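# Lift the bone from the tray onto the table

## Task

Remove the bone from the tray and set it down on the table next to the tray, while the apple, the ball and the root all stay inside the tray.

## Robot and tools

Robot: two arms, left_arm and right_arm, each with six revolute joints and a two-finger gripper. In the scene frame the origin sits at table-top height midway between the nominal bases, +x points out over the table, +z is up, and left_arm is on the +y side. Camera image sides do not match these arm names. Calibrated bases: left_arm at (+0.028, +0.274, 0) m with quat_wxyz (+1.000, 0, 0, -0.008); right_arm at (-0.011, -0.241, 0) m with quat_wxyz (+1.000, 0, 0, +0.019). Both have +z up.

Frames: each arm reports end_effector_position (metres) and end_effector_quat_wxyz in its own base frame. Its wrist camera pose is also given relative to that base. Table and fixed items use the scene frame. The gripper fingers point along the hand's +z and close along its y. The reported point lies between the pads, just under 1 cm behind the tips. Reported hand poses may be off by a few centimetres, more when the arm is stretched far.

Joint order: in every row and every per-joint list, each arm's joints come as shoulder, elbow, waist, wrist pitch, wrist yaw, wrist roll. Stated ranges in radians: shoulder 0.000 to 3.142, elbow 0.000 to 3.142, waist -2.618 to 3.054, wrist pitch -1.571 to 1.571, wrist yaw -1.571 to 1.571, wrist roll -2.094 to 2.094. Real ends may differ from these by up to 0.059 rad either way. A target more than 0.059 rad past a stated end, and further out than the current angle, is refused. A target beyond the real end is clipped there, and the result may then print "joint sent to its limit".

Row layout (used by execute_actions and move): one flat list of 14 numbers covering both arms, even when only one arm moves. First come left_arm's six joint angles, then its opening, then right_arm's six angles and its opening. Joint numbers are absolute target angles in radians, in the same form the Joint positions line prints. They are not offsets. Opening runs from -1 (closed, 0 mm pad gap) to +1 (fully open, about 87 mm). Intermediate values are roughly 69 mm at +0.5, 43 at 0 and 18 at -0.5. To keep a gripper unchanged, repeat its current command, because 0 is itself a command.

execute_actions(actions, cameras): actions is a list of actions. Each action is a table of up to 15 rows, one row per 1/30 s control step, and a short table repeats its final row up to 15 steps. Per step, each joint's target is capped near its measured angle: 0.202 rad waist, 0.258 shoulder, 0.3 elbow, 0.573 wrist pitch, 0.522 wrist yaw and roll. An arm's targets are also pulled back if they would carry the hand more than 200 mm in one jump. Far goals therefore need several actions. Sending an empty actions list just reports the full state.

move(target, speed, blend, opening_speed, blocking, cameras): target is one 14-number row or a list of up to 15 rows, as absolute joint angles. Every joint of both arms is interpolated together, so the hands follow curves, and nothing is avoided along the way. speed is the top rate in rad/s for the joint with the longest travel: 0.01 to 2, default 0.5, given as one value or one per target. blend, in rad, rounds corners at intermediate targets. opening_speed sets how fast the opening changes, in units per second on the -1..+1 scale, minimum 0.2. A later target's opening is applied only after all joints and fingers come to rest there. blocking=false returns after about 0.5 s while the motion keeps going, and a new move then takes over from the current point. The result adds a "move:" line reporting how it ended (done, off_target, moving, held, fault), plus limits=held when steps were withheld and each arm's worst joint error. done does not prove contact or non-contact.

wait(seconds 0 to 10): lets time pass with the last commands held. stop(): brakes a running move. zoom_image(camera cam_left_wrist or cam_right_wrist, region [x0,y0,x1,y1] pixels, at most 504x504): returns a closer view of that camera's latest picture. finished_scene(scene): ends the current scene and cannot be undone. Call it only once the bone sits stably on the table outside the tray.

Results: Joint positions and Joint velocities list each arm's six joints (rad, rad/s), then a gripper value from 0 (closed) to 1 (open). Joint targets shows what the joints are currently being driven toward. grip_measured uses the same -1..+1 scale as your command, accurate to about 1 mm. To hold an object, command about 0.04 below the grip_measured reading taken at first contact. "joint command not followed" means the clearance check altered some steps. Torques are signed toward larger angle, include the arm's own weight, and wrap at ±28 N m on the first three joints. Cameras are cam_left_wrist and cam_right_wrist, both 672x504, and each has pinhole calibration.

Cautions: go gently, since fast moves or deep targets past contact hit or press hard. Do not drop the bone or release it while it is still moving. Never knock anything off the table, and keep the other fruit and the root inside the tray. Keep the two arms from striking or squeezing each other. Long loaded holds, stretched poses and pushing against limits heat the motors. A MOTOR HOT line appears at 75 °C, at 90 °C the arm folds away and stays idle, and at 100 °C it goes limp. Occasional brief tugs on held parts may happen, so grip firmly.

Each tool is called after "Request:" as name(argument=value, ...), one argument or row to a line, values as JSON.

## Session

Request:
execute_actions(
  actions=[],
)

Scene clock: 0.00 s.
left_arm: end_effector_position=(+0.3928, +0.0192, +0.0774) grip_measured=+0.975 end_effector_quat_wxyz=(+0.621, -0.062, +0.779, +0.055) | right_arm: end_effector_position=(+0.3786, -0.0022, +0.0586) grip_measured=+1.000 end_effector_quat_wxyz=(+0.600, +0.021, +0.798, -0.049)
Joint names: [shoulder, elbow, waist, wrist pitch, wrist yaw, wrist roll]
Joint positions: left_arm=[1.543 0.363 -0.036 0.952 -0.199 -0.037 0.988] | right_arm=[1.541 0.318 0.076 0.941 0.176 -0.004 1]
Joint velocities: within noise
Joint torques (N m): no reading
Heat: left arm: 31 °C; right arm: 31 °C.
Joint targets: left_arm=[1.535 0.372 -0.036 0.961 -0.199 -0.037] | right_arm=[1.537 0.323 0.076 0.941 0.176 -0.004]
Tool commands: left_gripper/opening=+1.0 right_gripper/opening=+1.0

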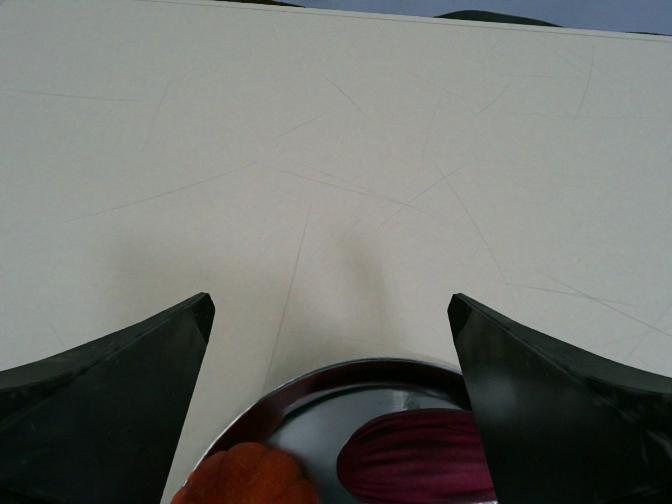

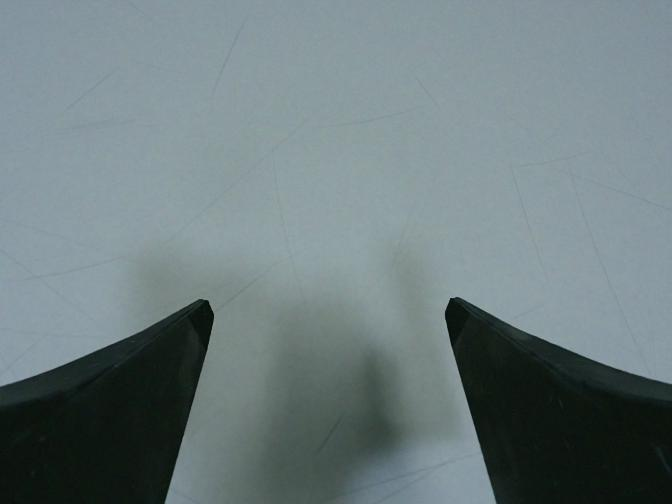

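Request:
move(
  target=[0.817,0.736,0,-0.617,0,0,1,1.537,0.323,0.076,0.941,0.176,-0.004,1],
  speed=0.9,
  cameras=["cam_left_wrist"],
)

Scene clock: 40.80 s.
left_arm: end_effector_position=(+0.2549, -0.0021, +0.1455) grip_measured=+0.975 end_effector_quat_wxyz=(+0.423, +0.000, +0.906, +0.000) | right_arm: end_effector_position=(+0.3786, -0.0022, +0.0586) grip_measured=+1.000 end_effector_quat_wxyz=(+0.600, +0.021, +0.798, -0.049)
Joint positions: left_arm=[0.82 0.703 -0.016 -0.58 -0.013 -0.01 0.988] | right_arm=[1.541 0.318 0.076 0.941 0.176 -0.004 1]
Joint torques (N m): left_arm=[-1.32 11.62 0.81 1.32 0.25 0.04] | right_arm=[-6.24 6.13 0.13 2.03 0.11 -0.03]
Joint targets: left_arm=[0.816 0.736 -0.007 -0.617 0.000 0.000] | right_arm=[1.537 0.323 0.076 0.941 0.176 -0.004]
move: off_target (left_arm); left_arm: the wrist pitch is farthest, 0.037 rad from its target
camera_calibration:
cam_left_wrist: T_world_to_cam=[[-0.000620853, -0.999944, -0.0105889, 0.00120565], [-0.999996, 0.000651449, -0.00288621, 0.276406], [0.00289294, 0.0105871, -0.99994, 0.286773], [0, 0, 0, 1]]
Images, in order: cam_left_wrist.

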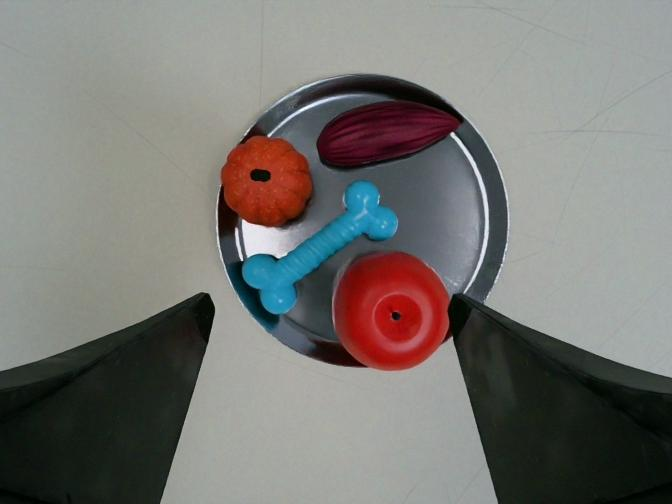

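Request:
move(
  target=[1.656,1.413,0.0715,-1.328,0,1.02,0,1.537,0.323,0.076,0.941,0.176,-0.004,1],
  speed=0.9,
  cameras=["cam_left_wrist"],
)

Scene clock: 89.00 s.
left_arm: end_effector_position=(+0.2667, +0.0551, +0.1193) grip_measured=+0.000 end_effector_quat_wxyz=(-0.007, +0.455, +0.891, +0.003) | right_arm: end_effector_position=(+0.3786, -0.0022, +0.0586) grip_measured=+1.000 end_effector_quat_wxyz=(+0.600, +0.021, +0.798, -0.049)
Joint positions: left_arm=[1.655 1.381 0.066 -1.306 -0.012 1.009 0.5] | right_arm=[1.541 0.318 0.076 0.941 0.176 -0.004 1]
Joint torques (N m): left_arm=[-6.02 10 0.68 0.08 0.32 0.05] | right_arm=[-6.23 6.2 0.1 2.05 0.11 -0.04]
Heat: left arm: 35 °C; right arm: 36 °C.
Joint targets: left_arm=[1.657 1.412 0.074 -1.328 0.000 1.020] | right_arm=[1.537 0.323 0.076 0.941 0.176 -0.004]
move: done
camera_calibration:
cam_left_wrist: T_world_to_cam=[[-0.814703, -0.579863, -0.00423108, 0.251392], [-0.369127, 0.512966, 0.774991, -0.00118004], [-0.447218, 0.632949, -0.631958, 0.30183], [0, 0, 0, 1]]
Images, in order: cam_left_wrist.

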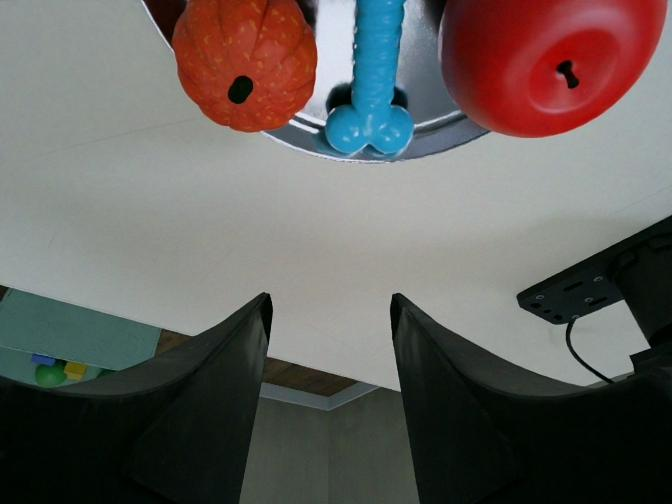

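Request:
move(
  target=[
    [1.678,1.402,-0.05,-1.286,0.01,0.905,-0.15,1.537,0.323,0.076,0.941,0.176,-0.004,1],
    [1.715,1.221,-0.05,-1.07,0.01,0.905,-0.15,1.537,0.323,0.076,0.941,0.176,-0.004,1],
  ],
  speed=0.6,
  blend=0.05,
  cameras=["cam_left_wrist"],
)

Scene clock: 135.20 s.
left_arm: end_effector_position=(+0.2751, +0.0199, +0.0637) grip_measured=-0.150 end_effector_quat_wxyz=(-0.006, +0.463, +0.886, -0.003) | right_arm: end_effector_position=(+0.3786, -0.0022, +0.0586) grip_measured=+1.000 end_effector_quat_wxyz=(+0.600, +0.021, +0.798, -0.049)
Joint positions: left_arm=[1.714 1.226 -0.048 -1.095 0 0.915 0.425] | right_arm=[1.541 0.318 0.076 0.941 0.176 -0.004 1]
Joint torques (N m): left_arm=[-6.54 6.12 0.05 0.64 0.29 -0.16] | right_arm=[-6.26 6.17 0.05 2.03 0.11 -0.04]
Joint targets: left_arm=[1.716 1.221 -0.048 -1.070 0.010 0.905] | right_arm=[1.537 0.323 0.076 0.941 0.176 -0.004]
move: done
camera_calibration:
cam_left_wrist: T_world_to_cam=[[-0.825447, -0.56446, 0.00463045, 0.239605], [-0.357241, 0.528733, 0.769949, 0.0598287], [-0.437054, 0.633898, -0.638089, 0.290245], [0, 0, 0, 1]]
Images, in order: cam_left_wrist.

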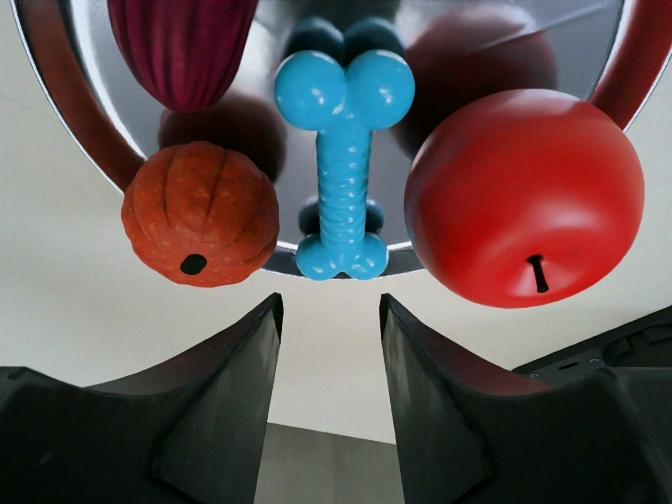

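Request:
move(
  target=[1.725,1.135,-0.069,-0.965,0.005,0.887,-0.28,1.537,0.323,0.076,0.941,0.176,-0.004,1],
  speed=0.4,
  cameras=["cam_left_wrist"],
)

Scene clock: 160.23 s.
left_arm: end_effector_position=(+0.2735, +0.0191, +0.0415) grip_measured=-0.280 end_effector_quat_wxyz=(+0.001, +0.456, +0.890, +0.001) | right_arm: end_effector_position=(+0.3786, -0.0022, +0.0586) grip_measured=+1.000 end_effector_quat_wxyz=(+0.600, +0.021, +0.798, -0.049)
Joint positions: left_arm=[1.721 1.143 -0.049 -0.991 0 0.897 0.36] | right_arm=[1.541 0.318 0.076 0.941 0.176 -0.004 1]
Joint torques (N m): left_arm=[-6 5.75 -0.59 0.69 0.25 -0.15] | right_arm=[-6.2 6.12 0.12 2.04 0.12 -0.03]
Joint targets: left_arm=[1.726 1.136 -0.058 -0.965 0.005 0.887] | right_arm=[1.537 0.323 0.076 0.941 0.176 -0.004]
move: done
camera_calibration:
cam_left_wrist: T_world_to_cam=[[-0.816058, -0.577919, -0.00773925, 0.236162], [-0.377781, 0.523221, 0.763886, 0.0827104], [-0.437414, 0.626298, -0.645305, 0.276491], [0, 0, 0, 1]]
Images, in order: cam_left_wrist.

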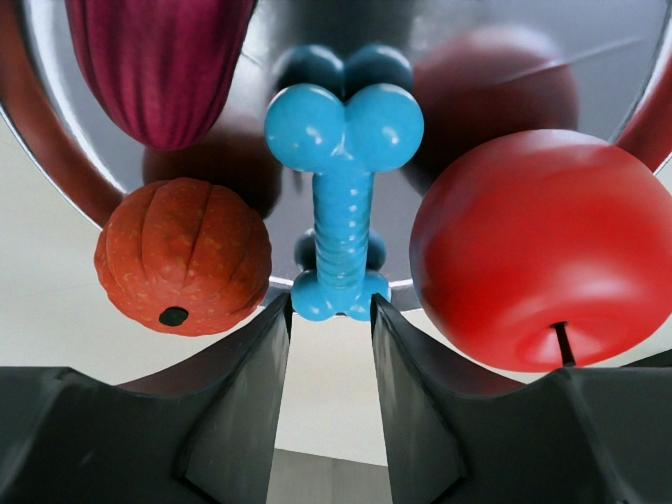

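Request:
move(
  target=[1.730,1.110,-0.088,-0.936,0.005,0.87,-0.28,1.537,0.323,0.076,0.941,0.176,-0.004,1],
  speed=0.4,
  cameras=["cam_left_wrist"],
)

Scene clock: 187.27 s.
left_arm: end_effector_position=(+0.2728, +0.0103, +0.0360) grip_measured=-0.280 end_effector_quat_wxyz=(+0.005, +0.462, +0.887, +0.002) | right_arm: end_effector_position=(+0.3786, -0.0022, +0.0586) grip_measured=+1.000 end_effector_quat_wxyz=(+0.600, +0.021, +0.798, -0.049)
Joint positions: left_arm=[1.719 1.119 -0.08 -0.96 0 0.881 0.36] | right_arm=[1.541 0.318 0.076 0.941 0.176 -0.004 1]
Joint torques (N m): left_arm=[-5.59 5.6 -0.4 0.62 0.22 -0.19] | right_arm=[-6.23 6.16 0.08 2.04 0.12 -0.04]
Joint targets: left_arm=[1.728 1.109 -0.088 -0.936 0.005 0.870] | right_arm=[1.537 0.323 0.076 0.941 0.176 -0.004]
move: done
camera_calibration:
cam_left_wrist: T_world_to_cam=[[-0.824366, -0.565902, -0.0132417, 0.232848], [-0.375484, 0.529174, 0.760912, 0.0906907], [-0.423594, 0.632242, -0.64872, 0.274348], [0, 0, 0, 1]]
Images, in order: cam_left_wrist.

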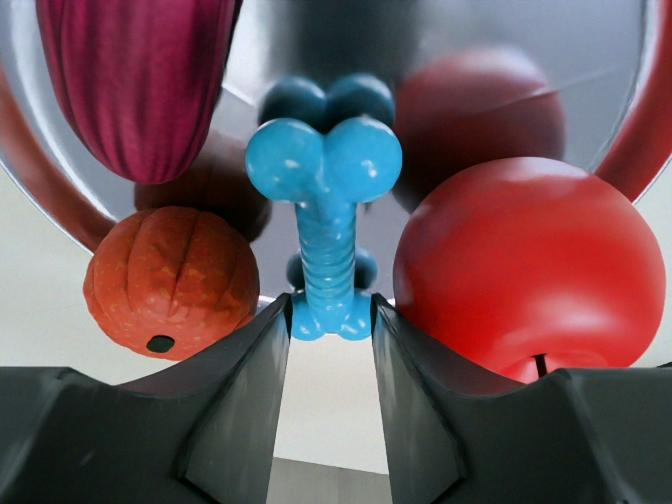

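Request:
move(
  target=[1.761,1.071,-0.088,-0.875,0.005,0.87,-0.28,1.537,0.323,0.076,0.941,0.176,-0.004,1],
  speed=0.25,
  cameras=["cam_left_wrist"],
)

Scene clock: 199.33 s.
left_arm: end_effector_position=(+0.2720, +0.0104, +0.0172) grip_measured=-0.280 end_effector_quat_wxyz=(-0.001, +0.462, +0.887, +0.000) | right_arm: end_effector_position=(+0.3786, -0.0022, +0.0586) grip_measured=+1.000 end_effector_quat_wxyz=(+0.600, +0.021, +0.798, -0.049)
Joint positions: left_arm=[1.756 1.081 -0.08 -0.897 0 0.88 0.36] | right_arm=[1.541 0.318 0.076 0.941 0.176 -0.004 1]
Joint torques (N m): left_arm=[-6.12 5.42 -0.51 0.63 0.23 -0.17] | right_arm=[-6.23 6.13 0.1 2.03 0.09 -0.05]
Joint targets: left_arm=[1.762 1.072 -0.088 -0.875 0.005 0.870] | right_arm=[1.537 0.323 0.076 0.941 0.176 -0.004]
move: done
camera_calibration:
cam_left_wrist: T_world_to_cam=[[-0.823822, -0.566837, -0.00375214, 0.231623], [-0.366788, 0.528007, 0.765947, 0.102203], [-0.432186, 0.63238, -0.642892, 0.264021], [0, 0, 0, 1]]
Images, in order: cam_left_wrist.

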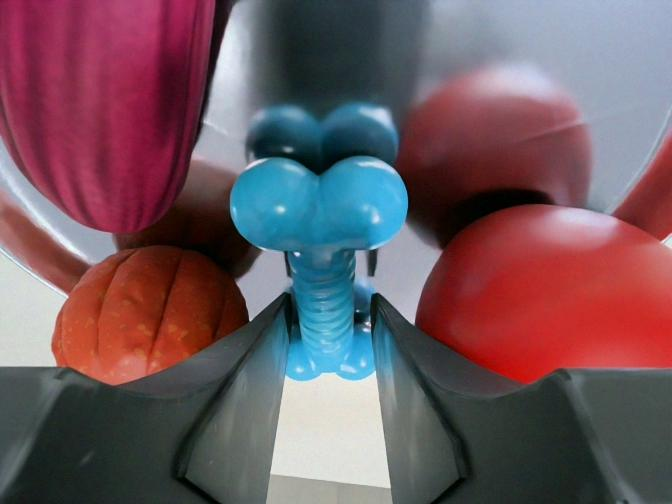

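Request:
zoom_image(
  camera="cam_left_wrist",
  region=[200, 220, 470, 420],
)

Scaled by 1.867 from the camera's 672x504 image, which has a finer 960x720 frame.

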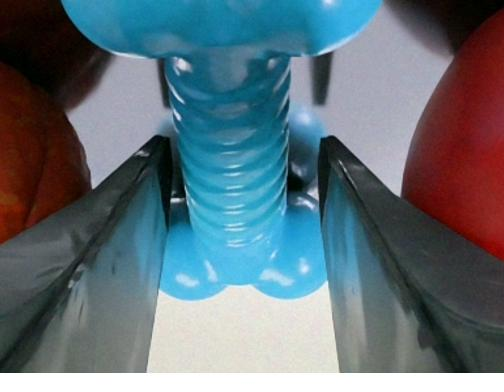

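Request:
move(
  target=[1.761,1.071,-0.088,-0.875,0.005,0.87,-0.6,1.537,0.323,0.076,0.941,0.176,-0.004,1],
  opening_speed=0.4,
  cameras=["cam_left_wrist"],
)

Scene clock: 208.53 s.
left_arm: end_effector_position=(+0.2729, +0.0103, +0.0171) grip_measured=-0.516 end_effector_quat_wxyz=(+0.001, +0.462, +0.887, +0.000) | right_arm: end_effector_position=(+0.3786, -0.0022, +0.0586) grip_measured=+1.000 end_effector_quat_wxyz=(+0.600, +0.021, +0.798, -0.049)
Joint positions: left_arm=[1.756 1.081 -0.08 -0.894 0 0.879 0.242] | right_arm=[1.541 0.318 0.076 0.941 0.176 -0.004 1]
Joint torques (N m): left_arm=[-6.15 5.5 -0.49 0.57 0.22 -0.12] | right_arm=[-6.24 6.16 0.06 2.02 0.11 -0.05]
Joint targets: left_arm=[1.761 1.071 -0.088 -0.875 0.005 0.870] | right_arm=[1.537 0.323 0.076 0.941 0.176 -0.004]
move: done
camera_calibration:
cam_left_wrist: T_world_to_cam=[[-0.823586, -0.567152, -0.0067115, 0.232335], [-0.369899, 0.5281, 0.764386, 0.103543], [-0.429979, 0.63202, -0.644724, 0.263847], [0, 0, 0, 1]]
Images, in order: cam_left_wrist.

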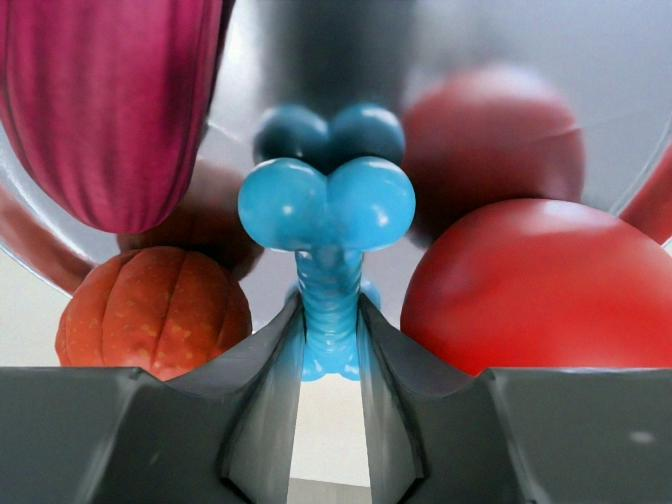

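Request:
move(
  target=[
    [1.678,1.402,-0.088,-1.286,0.005,0.87,-0.6,1.537,0.323,0.076,0.941,0.176,-0.004,1],
    [1.678,1.402,0.46,-1.286,0.005,0.87,-0.6,1.537,0.323,0.076,0.941,0.176,-0.004,1],
    [1.73,1.11,0.46,-0.936,0.005,0.87,-0.6,1.537,0.323,0.076,0.941,0.176,-0.004,1],
  ],
  speed=[0.4,0.6,0.5],
  blend=0.08,
  cameras=["cam_left_wrist"],
)

Scene clock: 222.83 s.
left_arm: end_effector_position=(+0.2273, +0.1472, +0.0326) grip_measured=-0.516 end_effector_quat_wxyz=(-0.001, +0.209, +0.978, -0.002) | right_arm: end_effector_position=(+0.3786, -0.0022, +0.0586) grip_measured=+1.000 end_effector_quat_wxyz=(+0.600, +0.021, +0.798, -0.049)
Joint positions: left_arm=[1.728 1.114 0.457 -0.96 0.002 0.879 0.242] | right_arm=[1.541 0.318 0.076 0.941 0.176 -0.004 1]
Joint torques (N m): left_arm=[-6.5 6.08 0.28 0.62 0.19 -0.15] | right_arm=[-6.24 6.12 0.12 2.03 0.1 -0.04]
Joint targets: left_arm=[1.729 1.110 0.459 -0.936 0.005 0.870] | right_arm=[1.537 0.323 0.076 0.941 0.176 -0.004]
move: done
camera_calibration:
cam_left_wrist: T_world_to_cam=[[-0.417296, -0.908768, -0.0021527, 0.230312], [-0.585395, 0.266993, 0.765524, 0.0898994], [-0.695109, 0.32071, -0.643403, 0.273808], [0, 0, 0, 1]]
Images, in order: cam_left_wrist.

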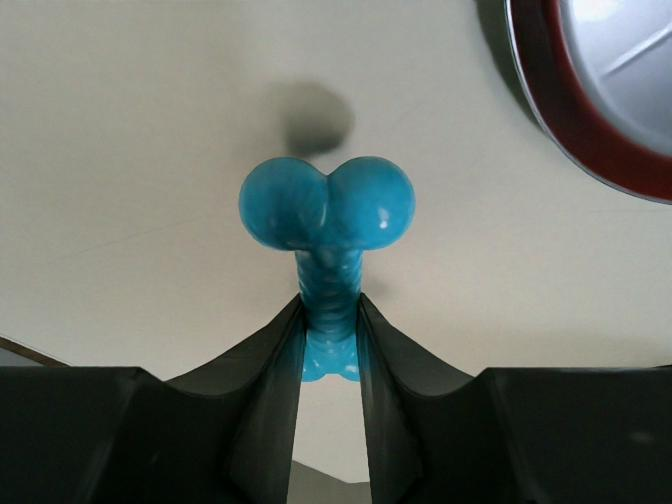

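Request:
move(
  target=[1.764,1.067,0.46,-0.869,0.005,0.87,-0.6,1.537,0.323,0.076,0.941,0.176,-0.004,1],
  speed=0.15,
  cameras=["cam_left_wrist"],
)

Scene clock: 227.47 s.
left_arm: end_effector_position=(+0.2248, +0.1459, +0.0157) grip_measured=-0.516 end_effector_quat_wxyz=(-0.007, +0.209, +0.978, -0.006) | right_arm: end_effector_position=(+0.3786, -0.0022, +0.0586) grip_measured=+1.000 end_effector_quat_wxyz=(+0.600, +0.021, +0.798, -0.049)
Joint positions: left_arm=[1.759 1.076 0.457 -0.906 0.002 0.879 0.242] | right_arm=[1.541 0.318 0.076 0.941 0.176 -0.004 1]
Joint torques (N m): left_arm=[-6.13 5.46 0.46 0.74 0.18 -0.12] | right_arm=[-6.27 6.15 0.1 2.04 0.11 -0.04]
Joint targets: left_arm=[1.765 1.067 0.460 -0.869 0.005 0.870] | right_arm=[1.537 0.323 0.076 0.941 0.176 -0.004]
move: off_target (left_arm); left_arm: the wrist pitch is farthest, 0.037 rad from its target
camera_calibration:
cam_left_wrist: T_world_to_cam=[[-0.416894, -0.9089, 0.00995704, 0.227805], [-0.574719, 0.272067, 0.771801, 0.0984549], [-0.7042, 0.316037, -0.635786, 0.264168], [0, 0, 0, 1]]
Images, in order: cam_left_wrist.

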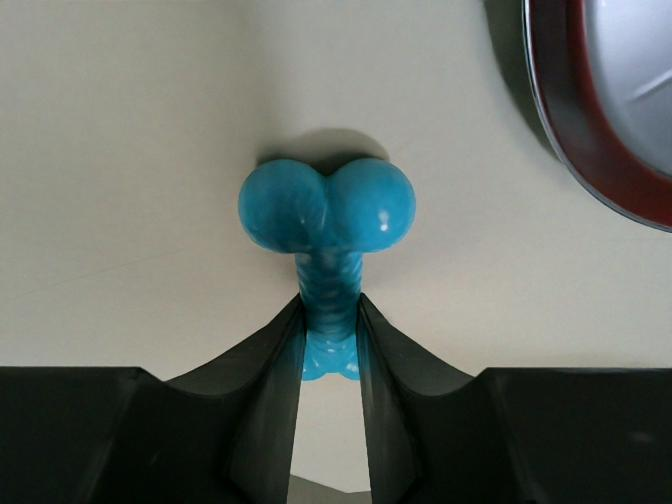

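Request:
move(
  target=[1.767,1.061,0.46,-0.855,0.005,0.87,-0.6,1.537,0.323,0.076,0.941,0.176,-0.004,1],
  speed=0.1,
  cameras=["cam_left_wrist"],
)

Scene clock: 231.03 s.
left_arm: end_effector_position=(+0.2249, +0.1459, +0.0157) grip_measured=-0.516 end_effector_quat_wxyz=(-0.007, +0.209, +0.978, -0.006) | right_arm: end_effector_position=(+0.3786, -0.0022, +0.0586) grip_measured=+1.000 end_effector_quat_wxyz=(+0.600, +0.021, +0.798, -0.049)
Joint positions: left_arm=[1.759 1.076 0.457 -0.906 0.002 0.878 0.242] | right_arm=[1.541 0.318 0.076 0.941 0.176 -0.004 1]
Joint torques (N m): left_arm=[-5.86 4.88 0.34 0.87 0.2 -0.12] | right_arm=[-6.24 6.19 0.16 2.05 0.11 -0.05]
Joint targets: left_arm=[1.767 1.061 0.460 -0.855 0.005 0.870] | right_arm=[1.537 0.323 0.076 0.941 0.176 -0.004]
move: off_target (left_arm); left_arm: the wrist pitch is farthest, 0.051 rad from its target
camera_calibration:
cam_left_wrist: T_world_to_cam=[[-0.416551, -0.909061, 0.00965748, 0.227814], [-0.575084, 0.271713, 0.771654, 0.0986377], [-0.704105, 0.315879, -0.635969, 0.264212], [0, 0, 0, 1]]
Images, in order: cam_left_wrist.

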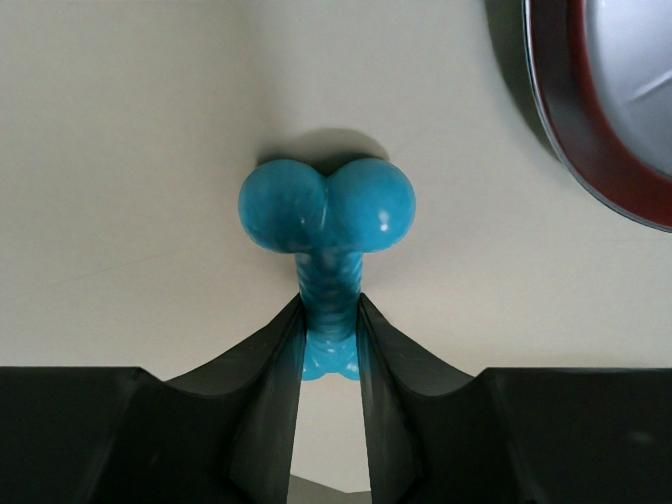

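Request:
move(
  target=[1.763,1.069,0.46,-0.875,0.005,0.87,-0.25,1.537,0.323,0.076,0.941,0.176,-0.004,1],
  opening_speed=0.4,
  cameras=["cam_left_wrist"],
)

Request:
move(
  target=[1.678,1.402,0.46,-1.286,0.005,0.87,-0.25,1.537,0.323,0.076,0.941,0.176,-0.004,1],
  speed=0.35,
  cameras=["cam_left_wrist"],
)

Scene clock: 235.63 s.
left_arm: end_effector_position=(+0.2262, +0.1466, +0.0155) grip_measured=-0.250 end_effector_quat_wxyz=(-0.004, +0.209, +0.978, -0.004) | right_arm: end_effector_position=(+0.3786, -0.0022, +0.0586) grip_measured=+1.000 end_effector_quat_wxyz=(+0.600, +0.021, +0.798, -0.049)
Joint positions: left_arm=[1.759 1.076 0.457 -0.9 0.002 0.878 0.375] | right_arm=[1.541 0.318 0.076 0.941 0.176 -0.004 1]
Joint torques (N m): left_arm=[-6.28 5.72 0.25 0.6 0.18 -0.12] | right_arm=[-6.19 6.16 0.05 2.05 0.11 -0.04]
Joint targets: left_arm=[1.763 1.069 0.460 -0.875 0.005 0.870] | right_arm=[1.537 0.323 0.076 0.941 0.176 -0.004]
move: done
camera_calibration:
cam_left_wrist: T_world_to_cam=[[-0.416244, -0.90924, 0.00492538, 0.229008], [-0.579405, 0.269415, 0.769224, 0.100735], [-0.700736, 0.317331, -0.63896, 0.263915], [0, 0, 0, 1]]
Images, in order: cam_left_wrist.

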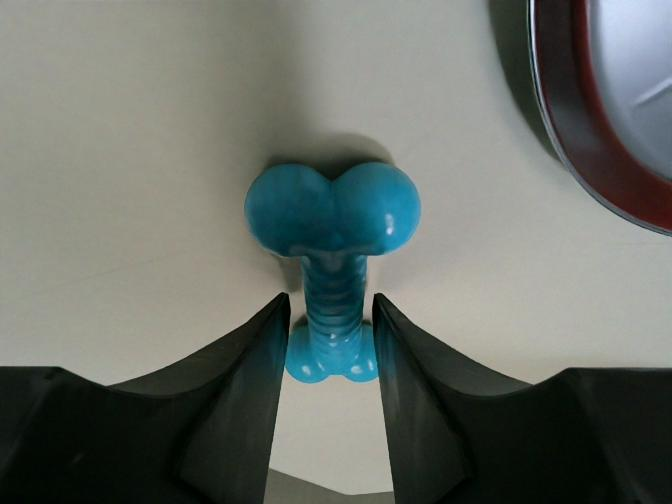

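Scene clock: 237.53 s.
left_arm: end_effector_position=(+0.2319, +0.1494, +0.1048) grip_measured=-0.250 end_effector_quat_wxyz=(-0.007, +0.209, +0.978, -0.007) | right_arm: end_effector_position=(+0.3786, -0.0022, +0.0586) grip_measured=+1.000 end_effector_quat_wxyz=(+0.600, +0.021, +0.798, -0.049)
Joint positions: left_arm=[1.701 1.375 0.457 -1.265 0.002 0.878 0.375] | right_arm=[1.541 0.318 0.076 0.941 0.176 -0.004 1]
Joint torques (N m): left_arm=[-8.61 9.62 0.42 0.1 0.19 -0.13] | right_arm=[-6.26 6.22 0.06 2.05 0.1 -0.03]
Joint targets: left_arm=[1.678 1.402 0.460 -1.286 0.005 0.870] | right_arm=[1.537 0.323 0.076 0.941 0.176 -0.004]
move: done
camera_calibration:
cam_left_wrist: T_world_to_cam=[[-0.41619, -0.909213, 0.010855, 0.232824], [-0.57411, 0.272018, 0.772272, 0.0326916], [-0.705112, 0.31518, -0.6352, 0.324962], [0, 0, 0, 1]]
Images, in order: cam_left_wrist.

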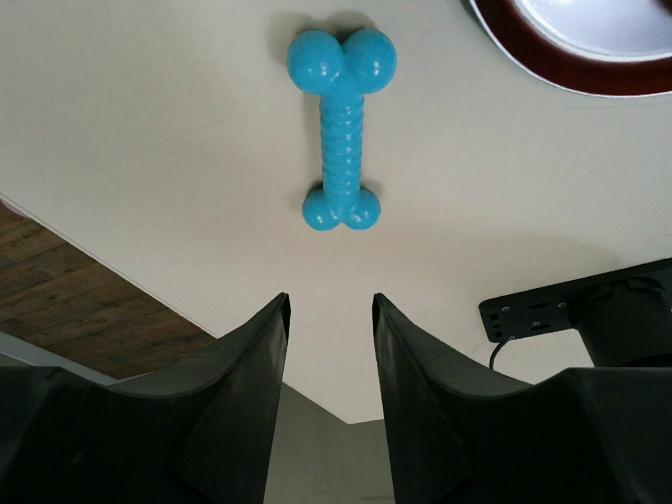

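Request:
move(
  target=[1.1,1.05,0.1,-0.617,0,0.3,-0.25,1.537,0.323,0.076,0.941,0.176,-0.004,1],
  speed=1.0,
  cameras=["cam_left_wrist"],
)

Scene clock: 244.40 s.
left_arm: end_effector_position=(+0.3081, +0.0423, +0.2044) grip_measured=-0.250 end_effector_quat_wxyz=(+0.406, +0.098, +0.905, +0.083) | right_arm: end_effector_position=(+0.3786, -0.0022, +0.0586) grip_measured=+1.000 end_effector_quat_wxyz=(+0.600, +0.021, +0.798, -0.049)
Joint positions: left_arm=[1.104 1.059 0.096 -0.672 0.002 0.311 0.375] | right_arm=[1.541 0.318 0.076 0.941 0.176 -0.004 1]
Joint torques (N m): left_arm=[-3.21 7.17 -0.43 2.3 0.11 -0.18] | right_arm=[-6.28 6.15 0.1 2.02 0.1 -0.04]
Joint targets: left_arm=[1.098 1.049 0.089 -0.617 0.000 0.300] | right_arm=[1.537 0.323 0.076 0.941 0.176 -0.004]
move: off_target (left_arm); left_arm: the wrist pitch is farthest, 0.055 rad from its target
camera_calibration:
cam_left_wrist: T_world_to_cam=[[-0.111469, -0.964524, -0.239307, 0.125655], [-0.993671, 0.104814, 0.040399, 0.314583], [-0.013883, 0.242296, -0.970103, 0.334329], [0, 0, 0, 1]]
Images, in order: cam_left_wrist.

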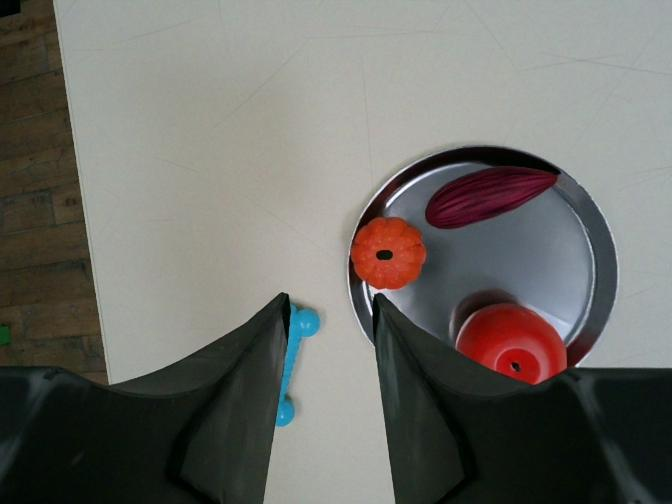

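All three are in the tray and the bone is outside it on the table.

Request:
finished_scene(
  scene=1,
)

The scene is finished: the task was done.


## Next scene

The same job, from a new start.

Request:
execute_actions(
  actions=[],
)

Scene clock: 0.00 s.
left_arm: end_effector_position=(+0.1477, +0.2272, +0.1190) grip_measured=+0.975 end_effector_quat_wxyz=(-0.006, -0.579, +0.815, -0.001) | right_arm: end_effector_position=(+0.1092, +0.2495, +0.1316) grip_measured=+1.000 end_effector_quat_wxyz=(+0.095, -0.638, +0.764, +0.016)
Joint names: [shoulder, elbow, waist, wrist pitch, wrist yaw, wrist roll]
Joint positions: left_arm=[1.733 1.469 1.024 -1.319 -0.003 -0.21 0.988] | right_arm=[1.554 1.338 1.228 -1.175 0.068 -0.171 1]
Joint velocities: within noise
Joint torques (N m): no reading
Heat: left arm: 27 °C; right arm: 28 °C.
Joint targets: left_arm=[1.722 1.480 1.024 -1.317 -0.003 -0.210] | right_arm=[1.548 1.345 1.228 -1.174 0.068 -0.170]
Tool commands: left_gripper/opening=+1.0 right_gripper/opening=+1.0
camera_calibration:
cam_left_wrist: T_world_to_cam=[[0.941252, -0.337531, -0.0108484, -0.0594404], [-0.206323, -0.600197, 0.772783, 0.0959823], [-0.26735, -0.725145, -0.634577, 0.421713], [0, 0, 0, 1]] pos_world=[0.188497, 0.343349, 0.192791]
cam_right_wrist: T_world_to_cam=[[0.97751, -0.185888, 0.0996027, -0.0723624], [-0.206016, -0.740744, 0.639418, 0.146623], [-0.04508, -0.645557, -0.76238, 0.410156], [0, 0, 0, 1]] pos_world=[0.119432, 0.359938, 0.226149]

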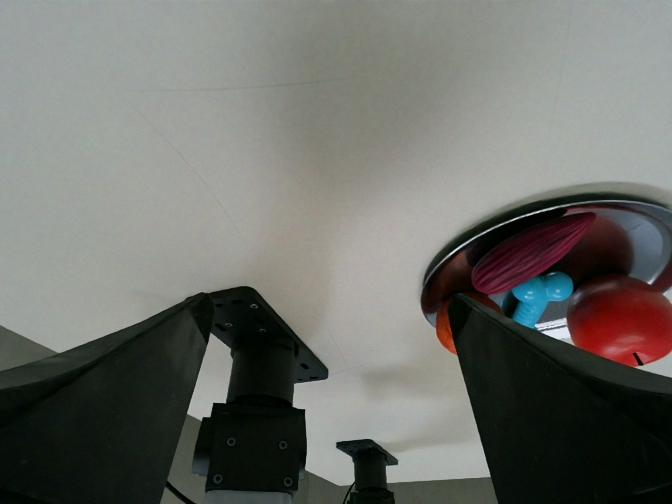

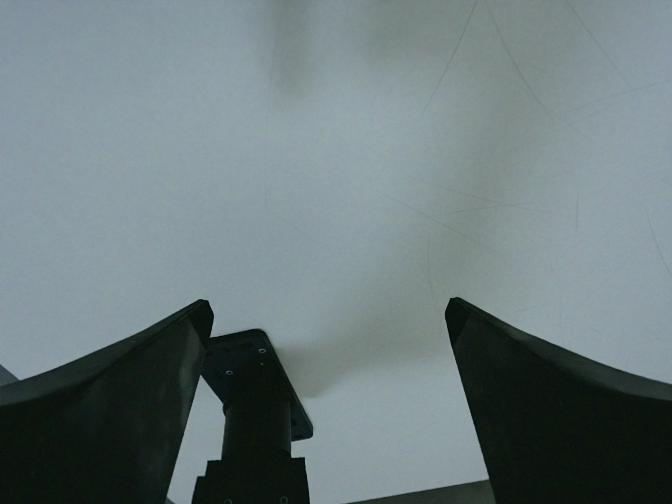

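Request:
move(
  target=[0.817,0.736,0.0,-0.617,0,0,1,1.548,1.345,1.228,-1.174,0.068,-0.170,1],
  speed=1.0,
  cameras=["cam_left_wrist"],
)

Scene clock: 8.50 s.
left_arm: end_effector_position=(+0.2438, +0.0003, +0.1480) grip_measured=+0.975 end_effector_quat_wxyz=(+0.400, -0.005, +0.916, -0.001) | right_arm: end_effector_position=(+0.1092, +0.2495, +0.1316) grip_measured=+1.000 end_effector_quat_wxyz=(+0.095, -0.638, +0.764, +0.016)
Joint positions: left_arm=[0.822 0.746 0.001 -0.672 -0.002 -0.009 0.988] | right_arm=[1.554 1.338 1.228 -1.175 0.068 -0.171 1]
Joint torques (N m): left_arm=[-1.36 7.08 -0.39 2.29 0.13 0.05] | right_arm=[-7.83 7.58 0.1 0.7 0.1 -0.03]
Joint targets: left_arm=[0.816 0.736 -0.007 -0.617 0.000 0.000] | right_arm=[1.548 1.345 1.228 -1.174 0.068 -0.170]
move: off_target (left_arm); left_arm: the wrist pitch is farthest, 0.055 rad from its target
camera_calibration:
cam_left_wrist: T_world_to_cam=[[0.00706428, -0.999965, -0.00437206, 0.000808315], [-0.998836, -0.00726479, 0.0476865, 0.257544], [-0.0477166, 0.0040301, -0.998853, 0.301498], [0, 0, 0, 1]]
Images, in order: cam_left_wrist.

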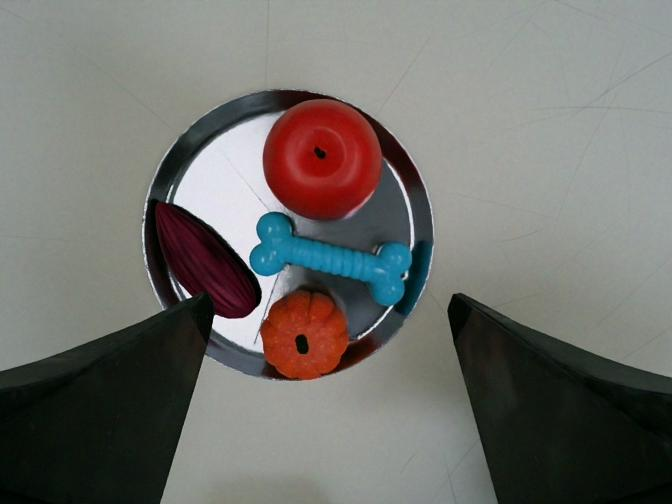

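Request:
move(
  target=[
    [1.524,1.22,0.108,-1.245,0.005,-1.213,-0.28,1.548,1.345,1.228,-1.174,0.068,-0.170,1],
    [1.56,1.044,0.108,-1.043,0.005,-1.213,-0.28,1.548,1.345,1.228,-1.174,0.068,-0.170,1],
  ],
  speed=0.8,
  blend=0.05,
  cameras=["cam_left_wrist"],
)

Scene clock: 40.77 s.
left_arm: end_effector_position=(+0.2456, -0.0139, +0.0605) grip_measured=-0.280 end_effector_quat_wxyz=(-0.003, -0.607, +0.795, +0.003) | right_arm: end_effector_position=(+0.1092, +0.2495, +0.1316) grip_measured=+1.000 end_effector_quat_wxyz=(+0.095, -0.638, +0.764, +0.016)
Joint positions: left_arm=[1.56 1.048 0.101 -1.068 -0.002 -1.204 0.36] | right_arm=[1.554 1.338 1.228 -1.175 0.068 -0.171 1]
Joint torques (N m): left_arm=[-5.08 6.34 0.81 0.58 0.12 -0.14] | right_arm=[-7.88 7.57 0.1 0.71 0.11 -0.03]
Joint targets: left_arm=[1.561 1.044 0.109 -1.043 0.005 -1.213] | right_arm=[1.548 1.345 1.228 -1.174 0.068 -0.170]
move: done
camera_calibration:
cam_left_wrist: T_world_to_cam=[[0.962514, -0.270861, -0.0142102, -0.237645], [-0.163605, -0.621568, 0.766085, 0.00630556], [-0.216335, -0.735042, -0.642582, 0.223812], [0, 0, 0, 1]]
Images, in order: cam_left_wrist.

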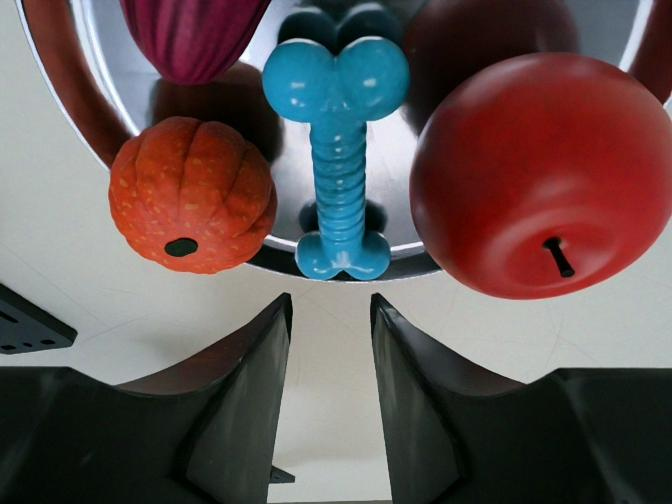

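Request:
move(
  target=[1.604,0.982,0.125,-0.931,0.005,-1.198,-0.28,1.548,1.345,1.228,-1.174,0.068,-0.170,1],
  speed=0.4,
  cameras=["cam_left_wrist"],
)

Scene clock: 55.10 s.
left_arm: end_effector_position=(+0.2519, -0.0098, +0.0367) grip_measured=-0.280 end_effector_quat_wxyz=(+0.003, -0.613, +0.790, +0.000) | right_arm: end_effector_position=(+0.1092, +0.2495, +0.1316) grip_measured=+1.000 end_effector_quat_wxyz=(+0.095, -0.638, +0.764, +0.016)
Joint positions: left_arm=[1.599 0.99 0.115 -0.957 -0.002 -1.204 0.36] | right_arm=[1.554 1.338 1.228 -1.175 0.068 -0.171 1]
Joint torques (N m): left_arm=[-4.85 5.72 0.75 0.6 0.15 0.02] | right_arm=[-7.84 7.56 0.09 0.71 0.1 -0.01]
Heat: left arm: 30 °C; right arm: 33 °C.
Joint targets: left_arm=[1.605 0.983 0.123 -0.931 0.005 -1.198] | right_arm=[1.548 1.345 1.228 -1.174 0.068 -0.170]
move: done
camera_calibration:
cam_left_wrist: T_world_to_cam=[[0.966366, -0.257166, -0.00155828, -0.244214], [-0.165098, -0.625021, 0.76295, 0.0285622], [-0.197179, -0.737031, -0.646456, 0.208182], [0, 0, 0, 1]]
Images, in order: cam_left_wrist.

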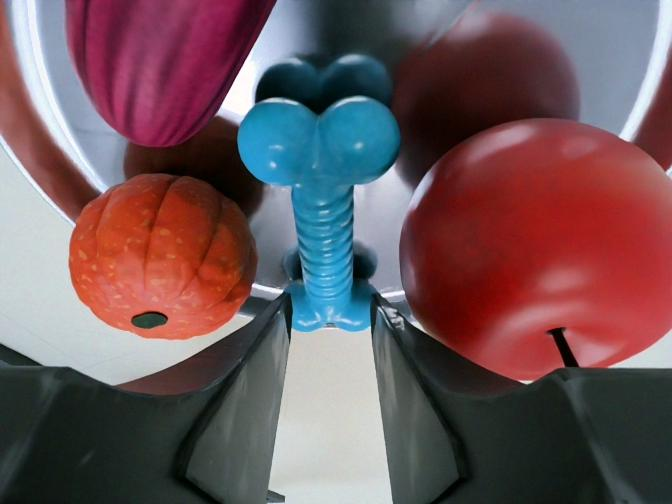

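Request:
move(
  target=[
    [1.610,0.985,0.146,-0.931,0.005,-1.185,-0.28,1.548,1.345,1.228,-1.174,0.068,-0.170,1],
    [1.642,0.935,0.146,-0.853,0.005,-1.185,-0.28,1.548,1.345,1.228,-1.174,0.068,-0.170,1],
  ],
  speed=0.25,
  cameras=["cam_left_wrist"],
)

Scene clock: 64.77 s.
left_arm: end_effector_position=(+0.2501, +0.0001, +0.0169) grip_measured=-0.280 end_effector_quat_wxyz=(-0.002, -0.624, +0.781, +0.002) | right_arm: end_effector_position=(+0.1092, +0.2495, +0.1316) grip_measured=+1.000 end_effector_quat_wxyz=(+0.095, -0.638, +0.764, +0.016)
Joint positions: left_arm=[1.636 0.942 0.155 -0.883 -0.002 -1.194 0.36] | right_arm=[1.554 1.338 1.228 -1.175 0.068 -0.171 1]
Joint torques (N m): left_arm=[-5.08 5.61 0.57 0.66 0.13 0.04] | right_arm=[-7.86 7.58 0.12 0.71 0.1 -0.04]
Joint targets: left_arm=[1.642 0.935 0.160 -0.853 0.005 -1.185] | right_arm=[1.548 1.345 1.228 -1.174 0.068 -0.170]
move: done
camera_calibration:
cam_left_wrist: T_world_to_cam=[[0.973393, -0.228851, -0.0115504, -0.241636], [-0.138645, -0.628346, 0.76548, 0.0429194], [-0.182438, -0.743511, -0.643357, 0.198621], [0, 0, 0, 1]]
Images, in order: cam_left_wrist.

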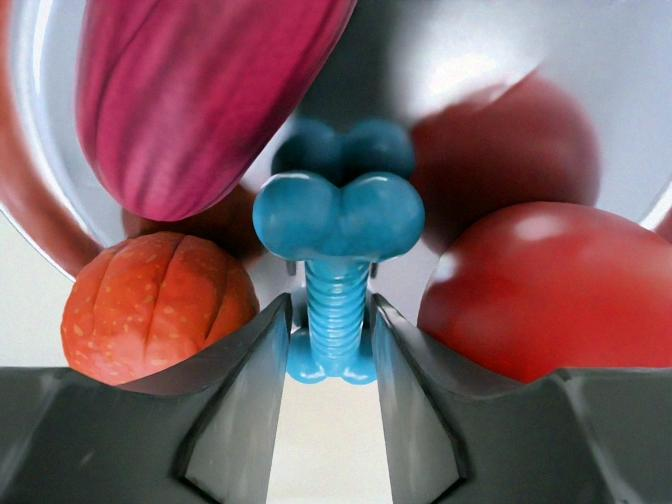

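Request:
move(
  target=[1.642,0.935,0.160,-0.853,0.005,-1.185,-0.6,1.548,1.345,1.228,-1.174,0.068,-0.170,1],
  opening_speed=0.4,
  cameras=["cam_left_wrist"],
)

Scene clock: 69.00 s.
left_arm: end_effector_position=(+0.2520, +0.0004, +0.0168) grip_measured=-0.514 end_effector_quat_wxyz=(+0.001, -0.624, +0.781, +0.000) | right_arm: end_effector_position=(+0.1092, +0.2495, +0.1316) grip_measured=+1.000 end_effector_quat_wxyz=(+0.095, -0.638, +0.764, +0.016)
Joint positions: left_arm=[1.636 0.942 0.155 -0.875 -0.002 -1.194 0.243] | right_arm=[1.554 1.338 1.228 -1.175 0.068 -0.171 1]
Joint torques (N m): left_arm=[-5.08 5.52 0.65 0.58 0.14 0.04] | right_arm=[-7.86 7.54 0.12 0.69 0.1 -0.03]
Joint targets: left_arm=[1.642 0.935 0.160 -0.853 0.005 -1.185] | right_arm=[1.548 1.345 1.228 -1.174 0.068 -0.170]
move: done
camera_calibration:
cam_left_wrist: T_world_to_cam=[[0.973453, -0.228842, -0.00448133, -0.243535], [-0.144409, -0.629245, 0.763673, 0.0449405], [-0.17758, -0.742753, -0.645587, 0.197917], [0, 0, 0, 1]]
Images, in order: cam_left_wrist.

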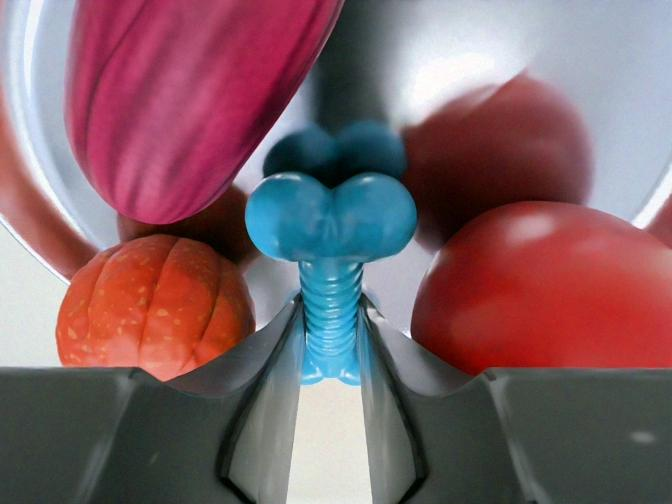

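Request:
move(
  target=[
    [1.53,1.225,0.160,-1.26,0.005,-1.185,-0.6,1.548,1.345,1.228,-1.174,0.068,-0.170,1],
    [1.53,1.225,1.055,-1.26,0.005,-1.185,-0.6,1.548,1.345,1.228,-1.174,0.068,-0.170,1],
    [1.62,0.97,1.055,-0.91,0.005,-1.185,-0.6,1.548,1.345,1.228,-1.174,0.068,-0.170,1],
    [1.644,0.932,1.055,-0.849,0.005,-1.185,-0.6,1.548,1.345,1.228,-1.174,0.068,-0.170,1],
  ],
  speed=[0.4,0.8,0.5,0.15],
  blend=[0.08,0.08,0.02,0],
  cameras=["cam_left_wrist"],
)

Scene clock: 85.80 s.
left_arm: end_effector_position=(+0.1561, +0.1933, +0.0156) grip_measured=-0.514 end_effector_quat_wxyz=(+0.007, +0.900, -0.436, -0.001) | right_arm: end_effector_position=(+0.1092, +0.2495, +0.1316) grip_measured=+1.000 end_effector_quat_wxyz=(+0.095, -0.638, +0.764, +0.016)
Joint positions: left_arm=[1.639 0.939 1.047 -0.884 -0.001 -1.193 0.243] | right_arm=[1.554 1.338 1.228 -1.175 0.068 -0.171 1]
Joint torques (N m): left_arm=[-4.98 5.6 0.39 0.69 0.12 0.02] | right_arm=[-7.86 7.53 0.1 0.69 0.11 -0.04]
Joint targets: left_arm=[1.645 0.932 1.051 -0.849 0.005 -1.185] | right_arm=[1.548 1.345 1.228 -1.174 0.068 -0.170]
move: done
camera_calibration:
cam_left_wrist: T_world_to_cam=[[0.789218, 0.613853, -0.0178615, -0.239962], [0.40405, -0.497137, 0.767853, 0.0421201], [0.462469, -0.613221, -0.640377, 0.198375], [0, 0, 0, 1]]
Images, in order: cam_left_wrist.

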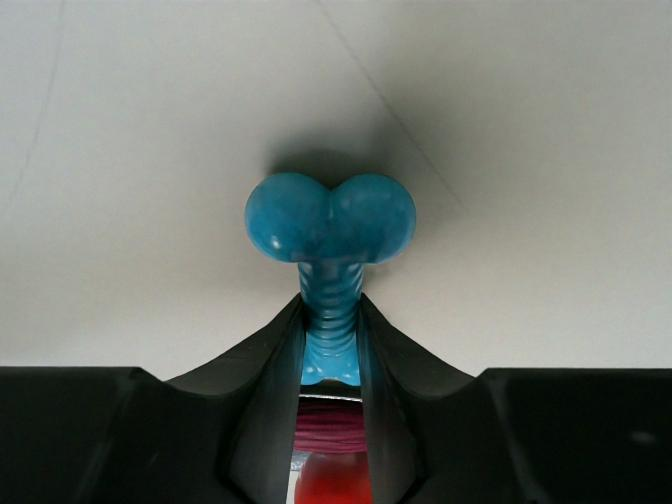

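Request:
move(
  target=[
    [1.646,0.928,1.055,-0.842,0.005,-1.185,-0.6,1.548,1.345,1.228,-1.174,0.068,-0.170,1],
    [1.644,0.932,1.055,-0.852,0.005,-1.185,-0.25,1.548,1.345,1.228,-1.174,0.068,-0.170,1],
    [1.53,1.225,1.055,-1.26,0.005,-1.185,-0.25,1.548,1.345,1.228,-1.174,0.068,-0.170,1],
  ],
  speed=[0.1,0.1,0.35],
  opening_speed=0.4,
  cameras=["cam_left_wrist"],
)

Scene clock: 97.47 s.
left_arm: end_effector_position=(+0.1557, +0.1926, +0.1002) grip_measured=-0.250 end_effector_quat_wxyz=(+0.010, +0.900, -0.436, -0.001) | right_arm: end_effector_position=(+0.1092, +0.2495, +0.1316) grip_measured=+1.000 end_effector_quat_wxyz=(+0.095, -0.638, +0.764, +0.016)
Joint positions: left_arm=[1.549 1.197 1.047 -1.238 -0.001 -1.193 0.375] | right_arm=[1.554 1.338 1.228 -1.175 0.068 -0.171 1]
Joint torques (N m): left_arm=[-7.06 9.62 0.66 0.02 0.13 0.03] | right_arm=[-7.83 7.56 0.12 0.71 0.1 -0.02]
Joint targets: left_arm=[1.529 1.225 1.055 -1.260 0.005 -1.185] | right_arm=[1.548 1.345 1.228 -1.174 0.068 -0.170]
move: done
camera_calibration:
cam_left_wrist: T_world_to_cam=[[0.789154, 0.613742, -0.0235819, -0.237113], [0.406423, -0.493025, 0.769251, -0.0242653], [0.460495, -0.616642, -0.638511, 0.253044], [0, 0, 0, 1]]
Images, in order: cam_left_wrist.

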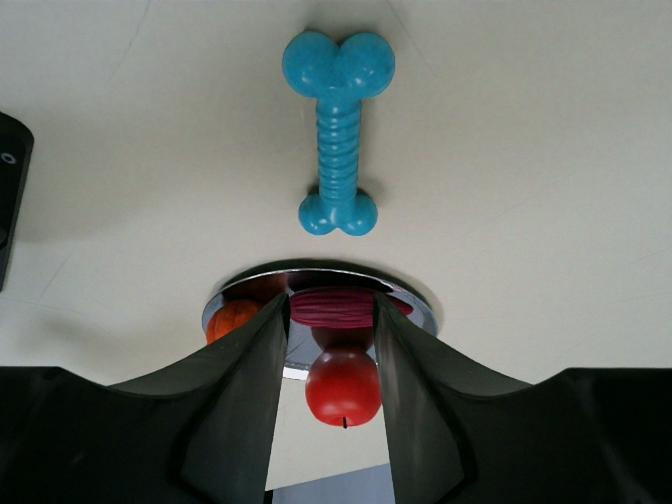

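Bone on the table clear of the tray; the other three are still in it.

Request:
finished_scene(
  scene=2,
)

The scene is finished: the task was done.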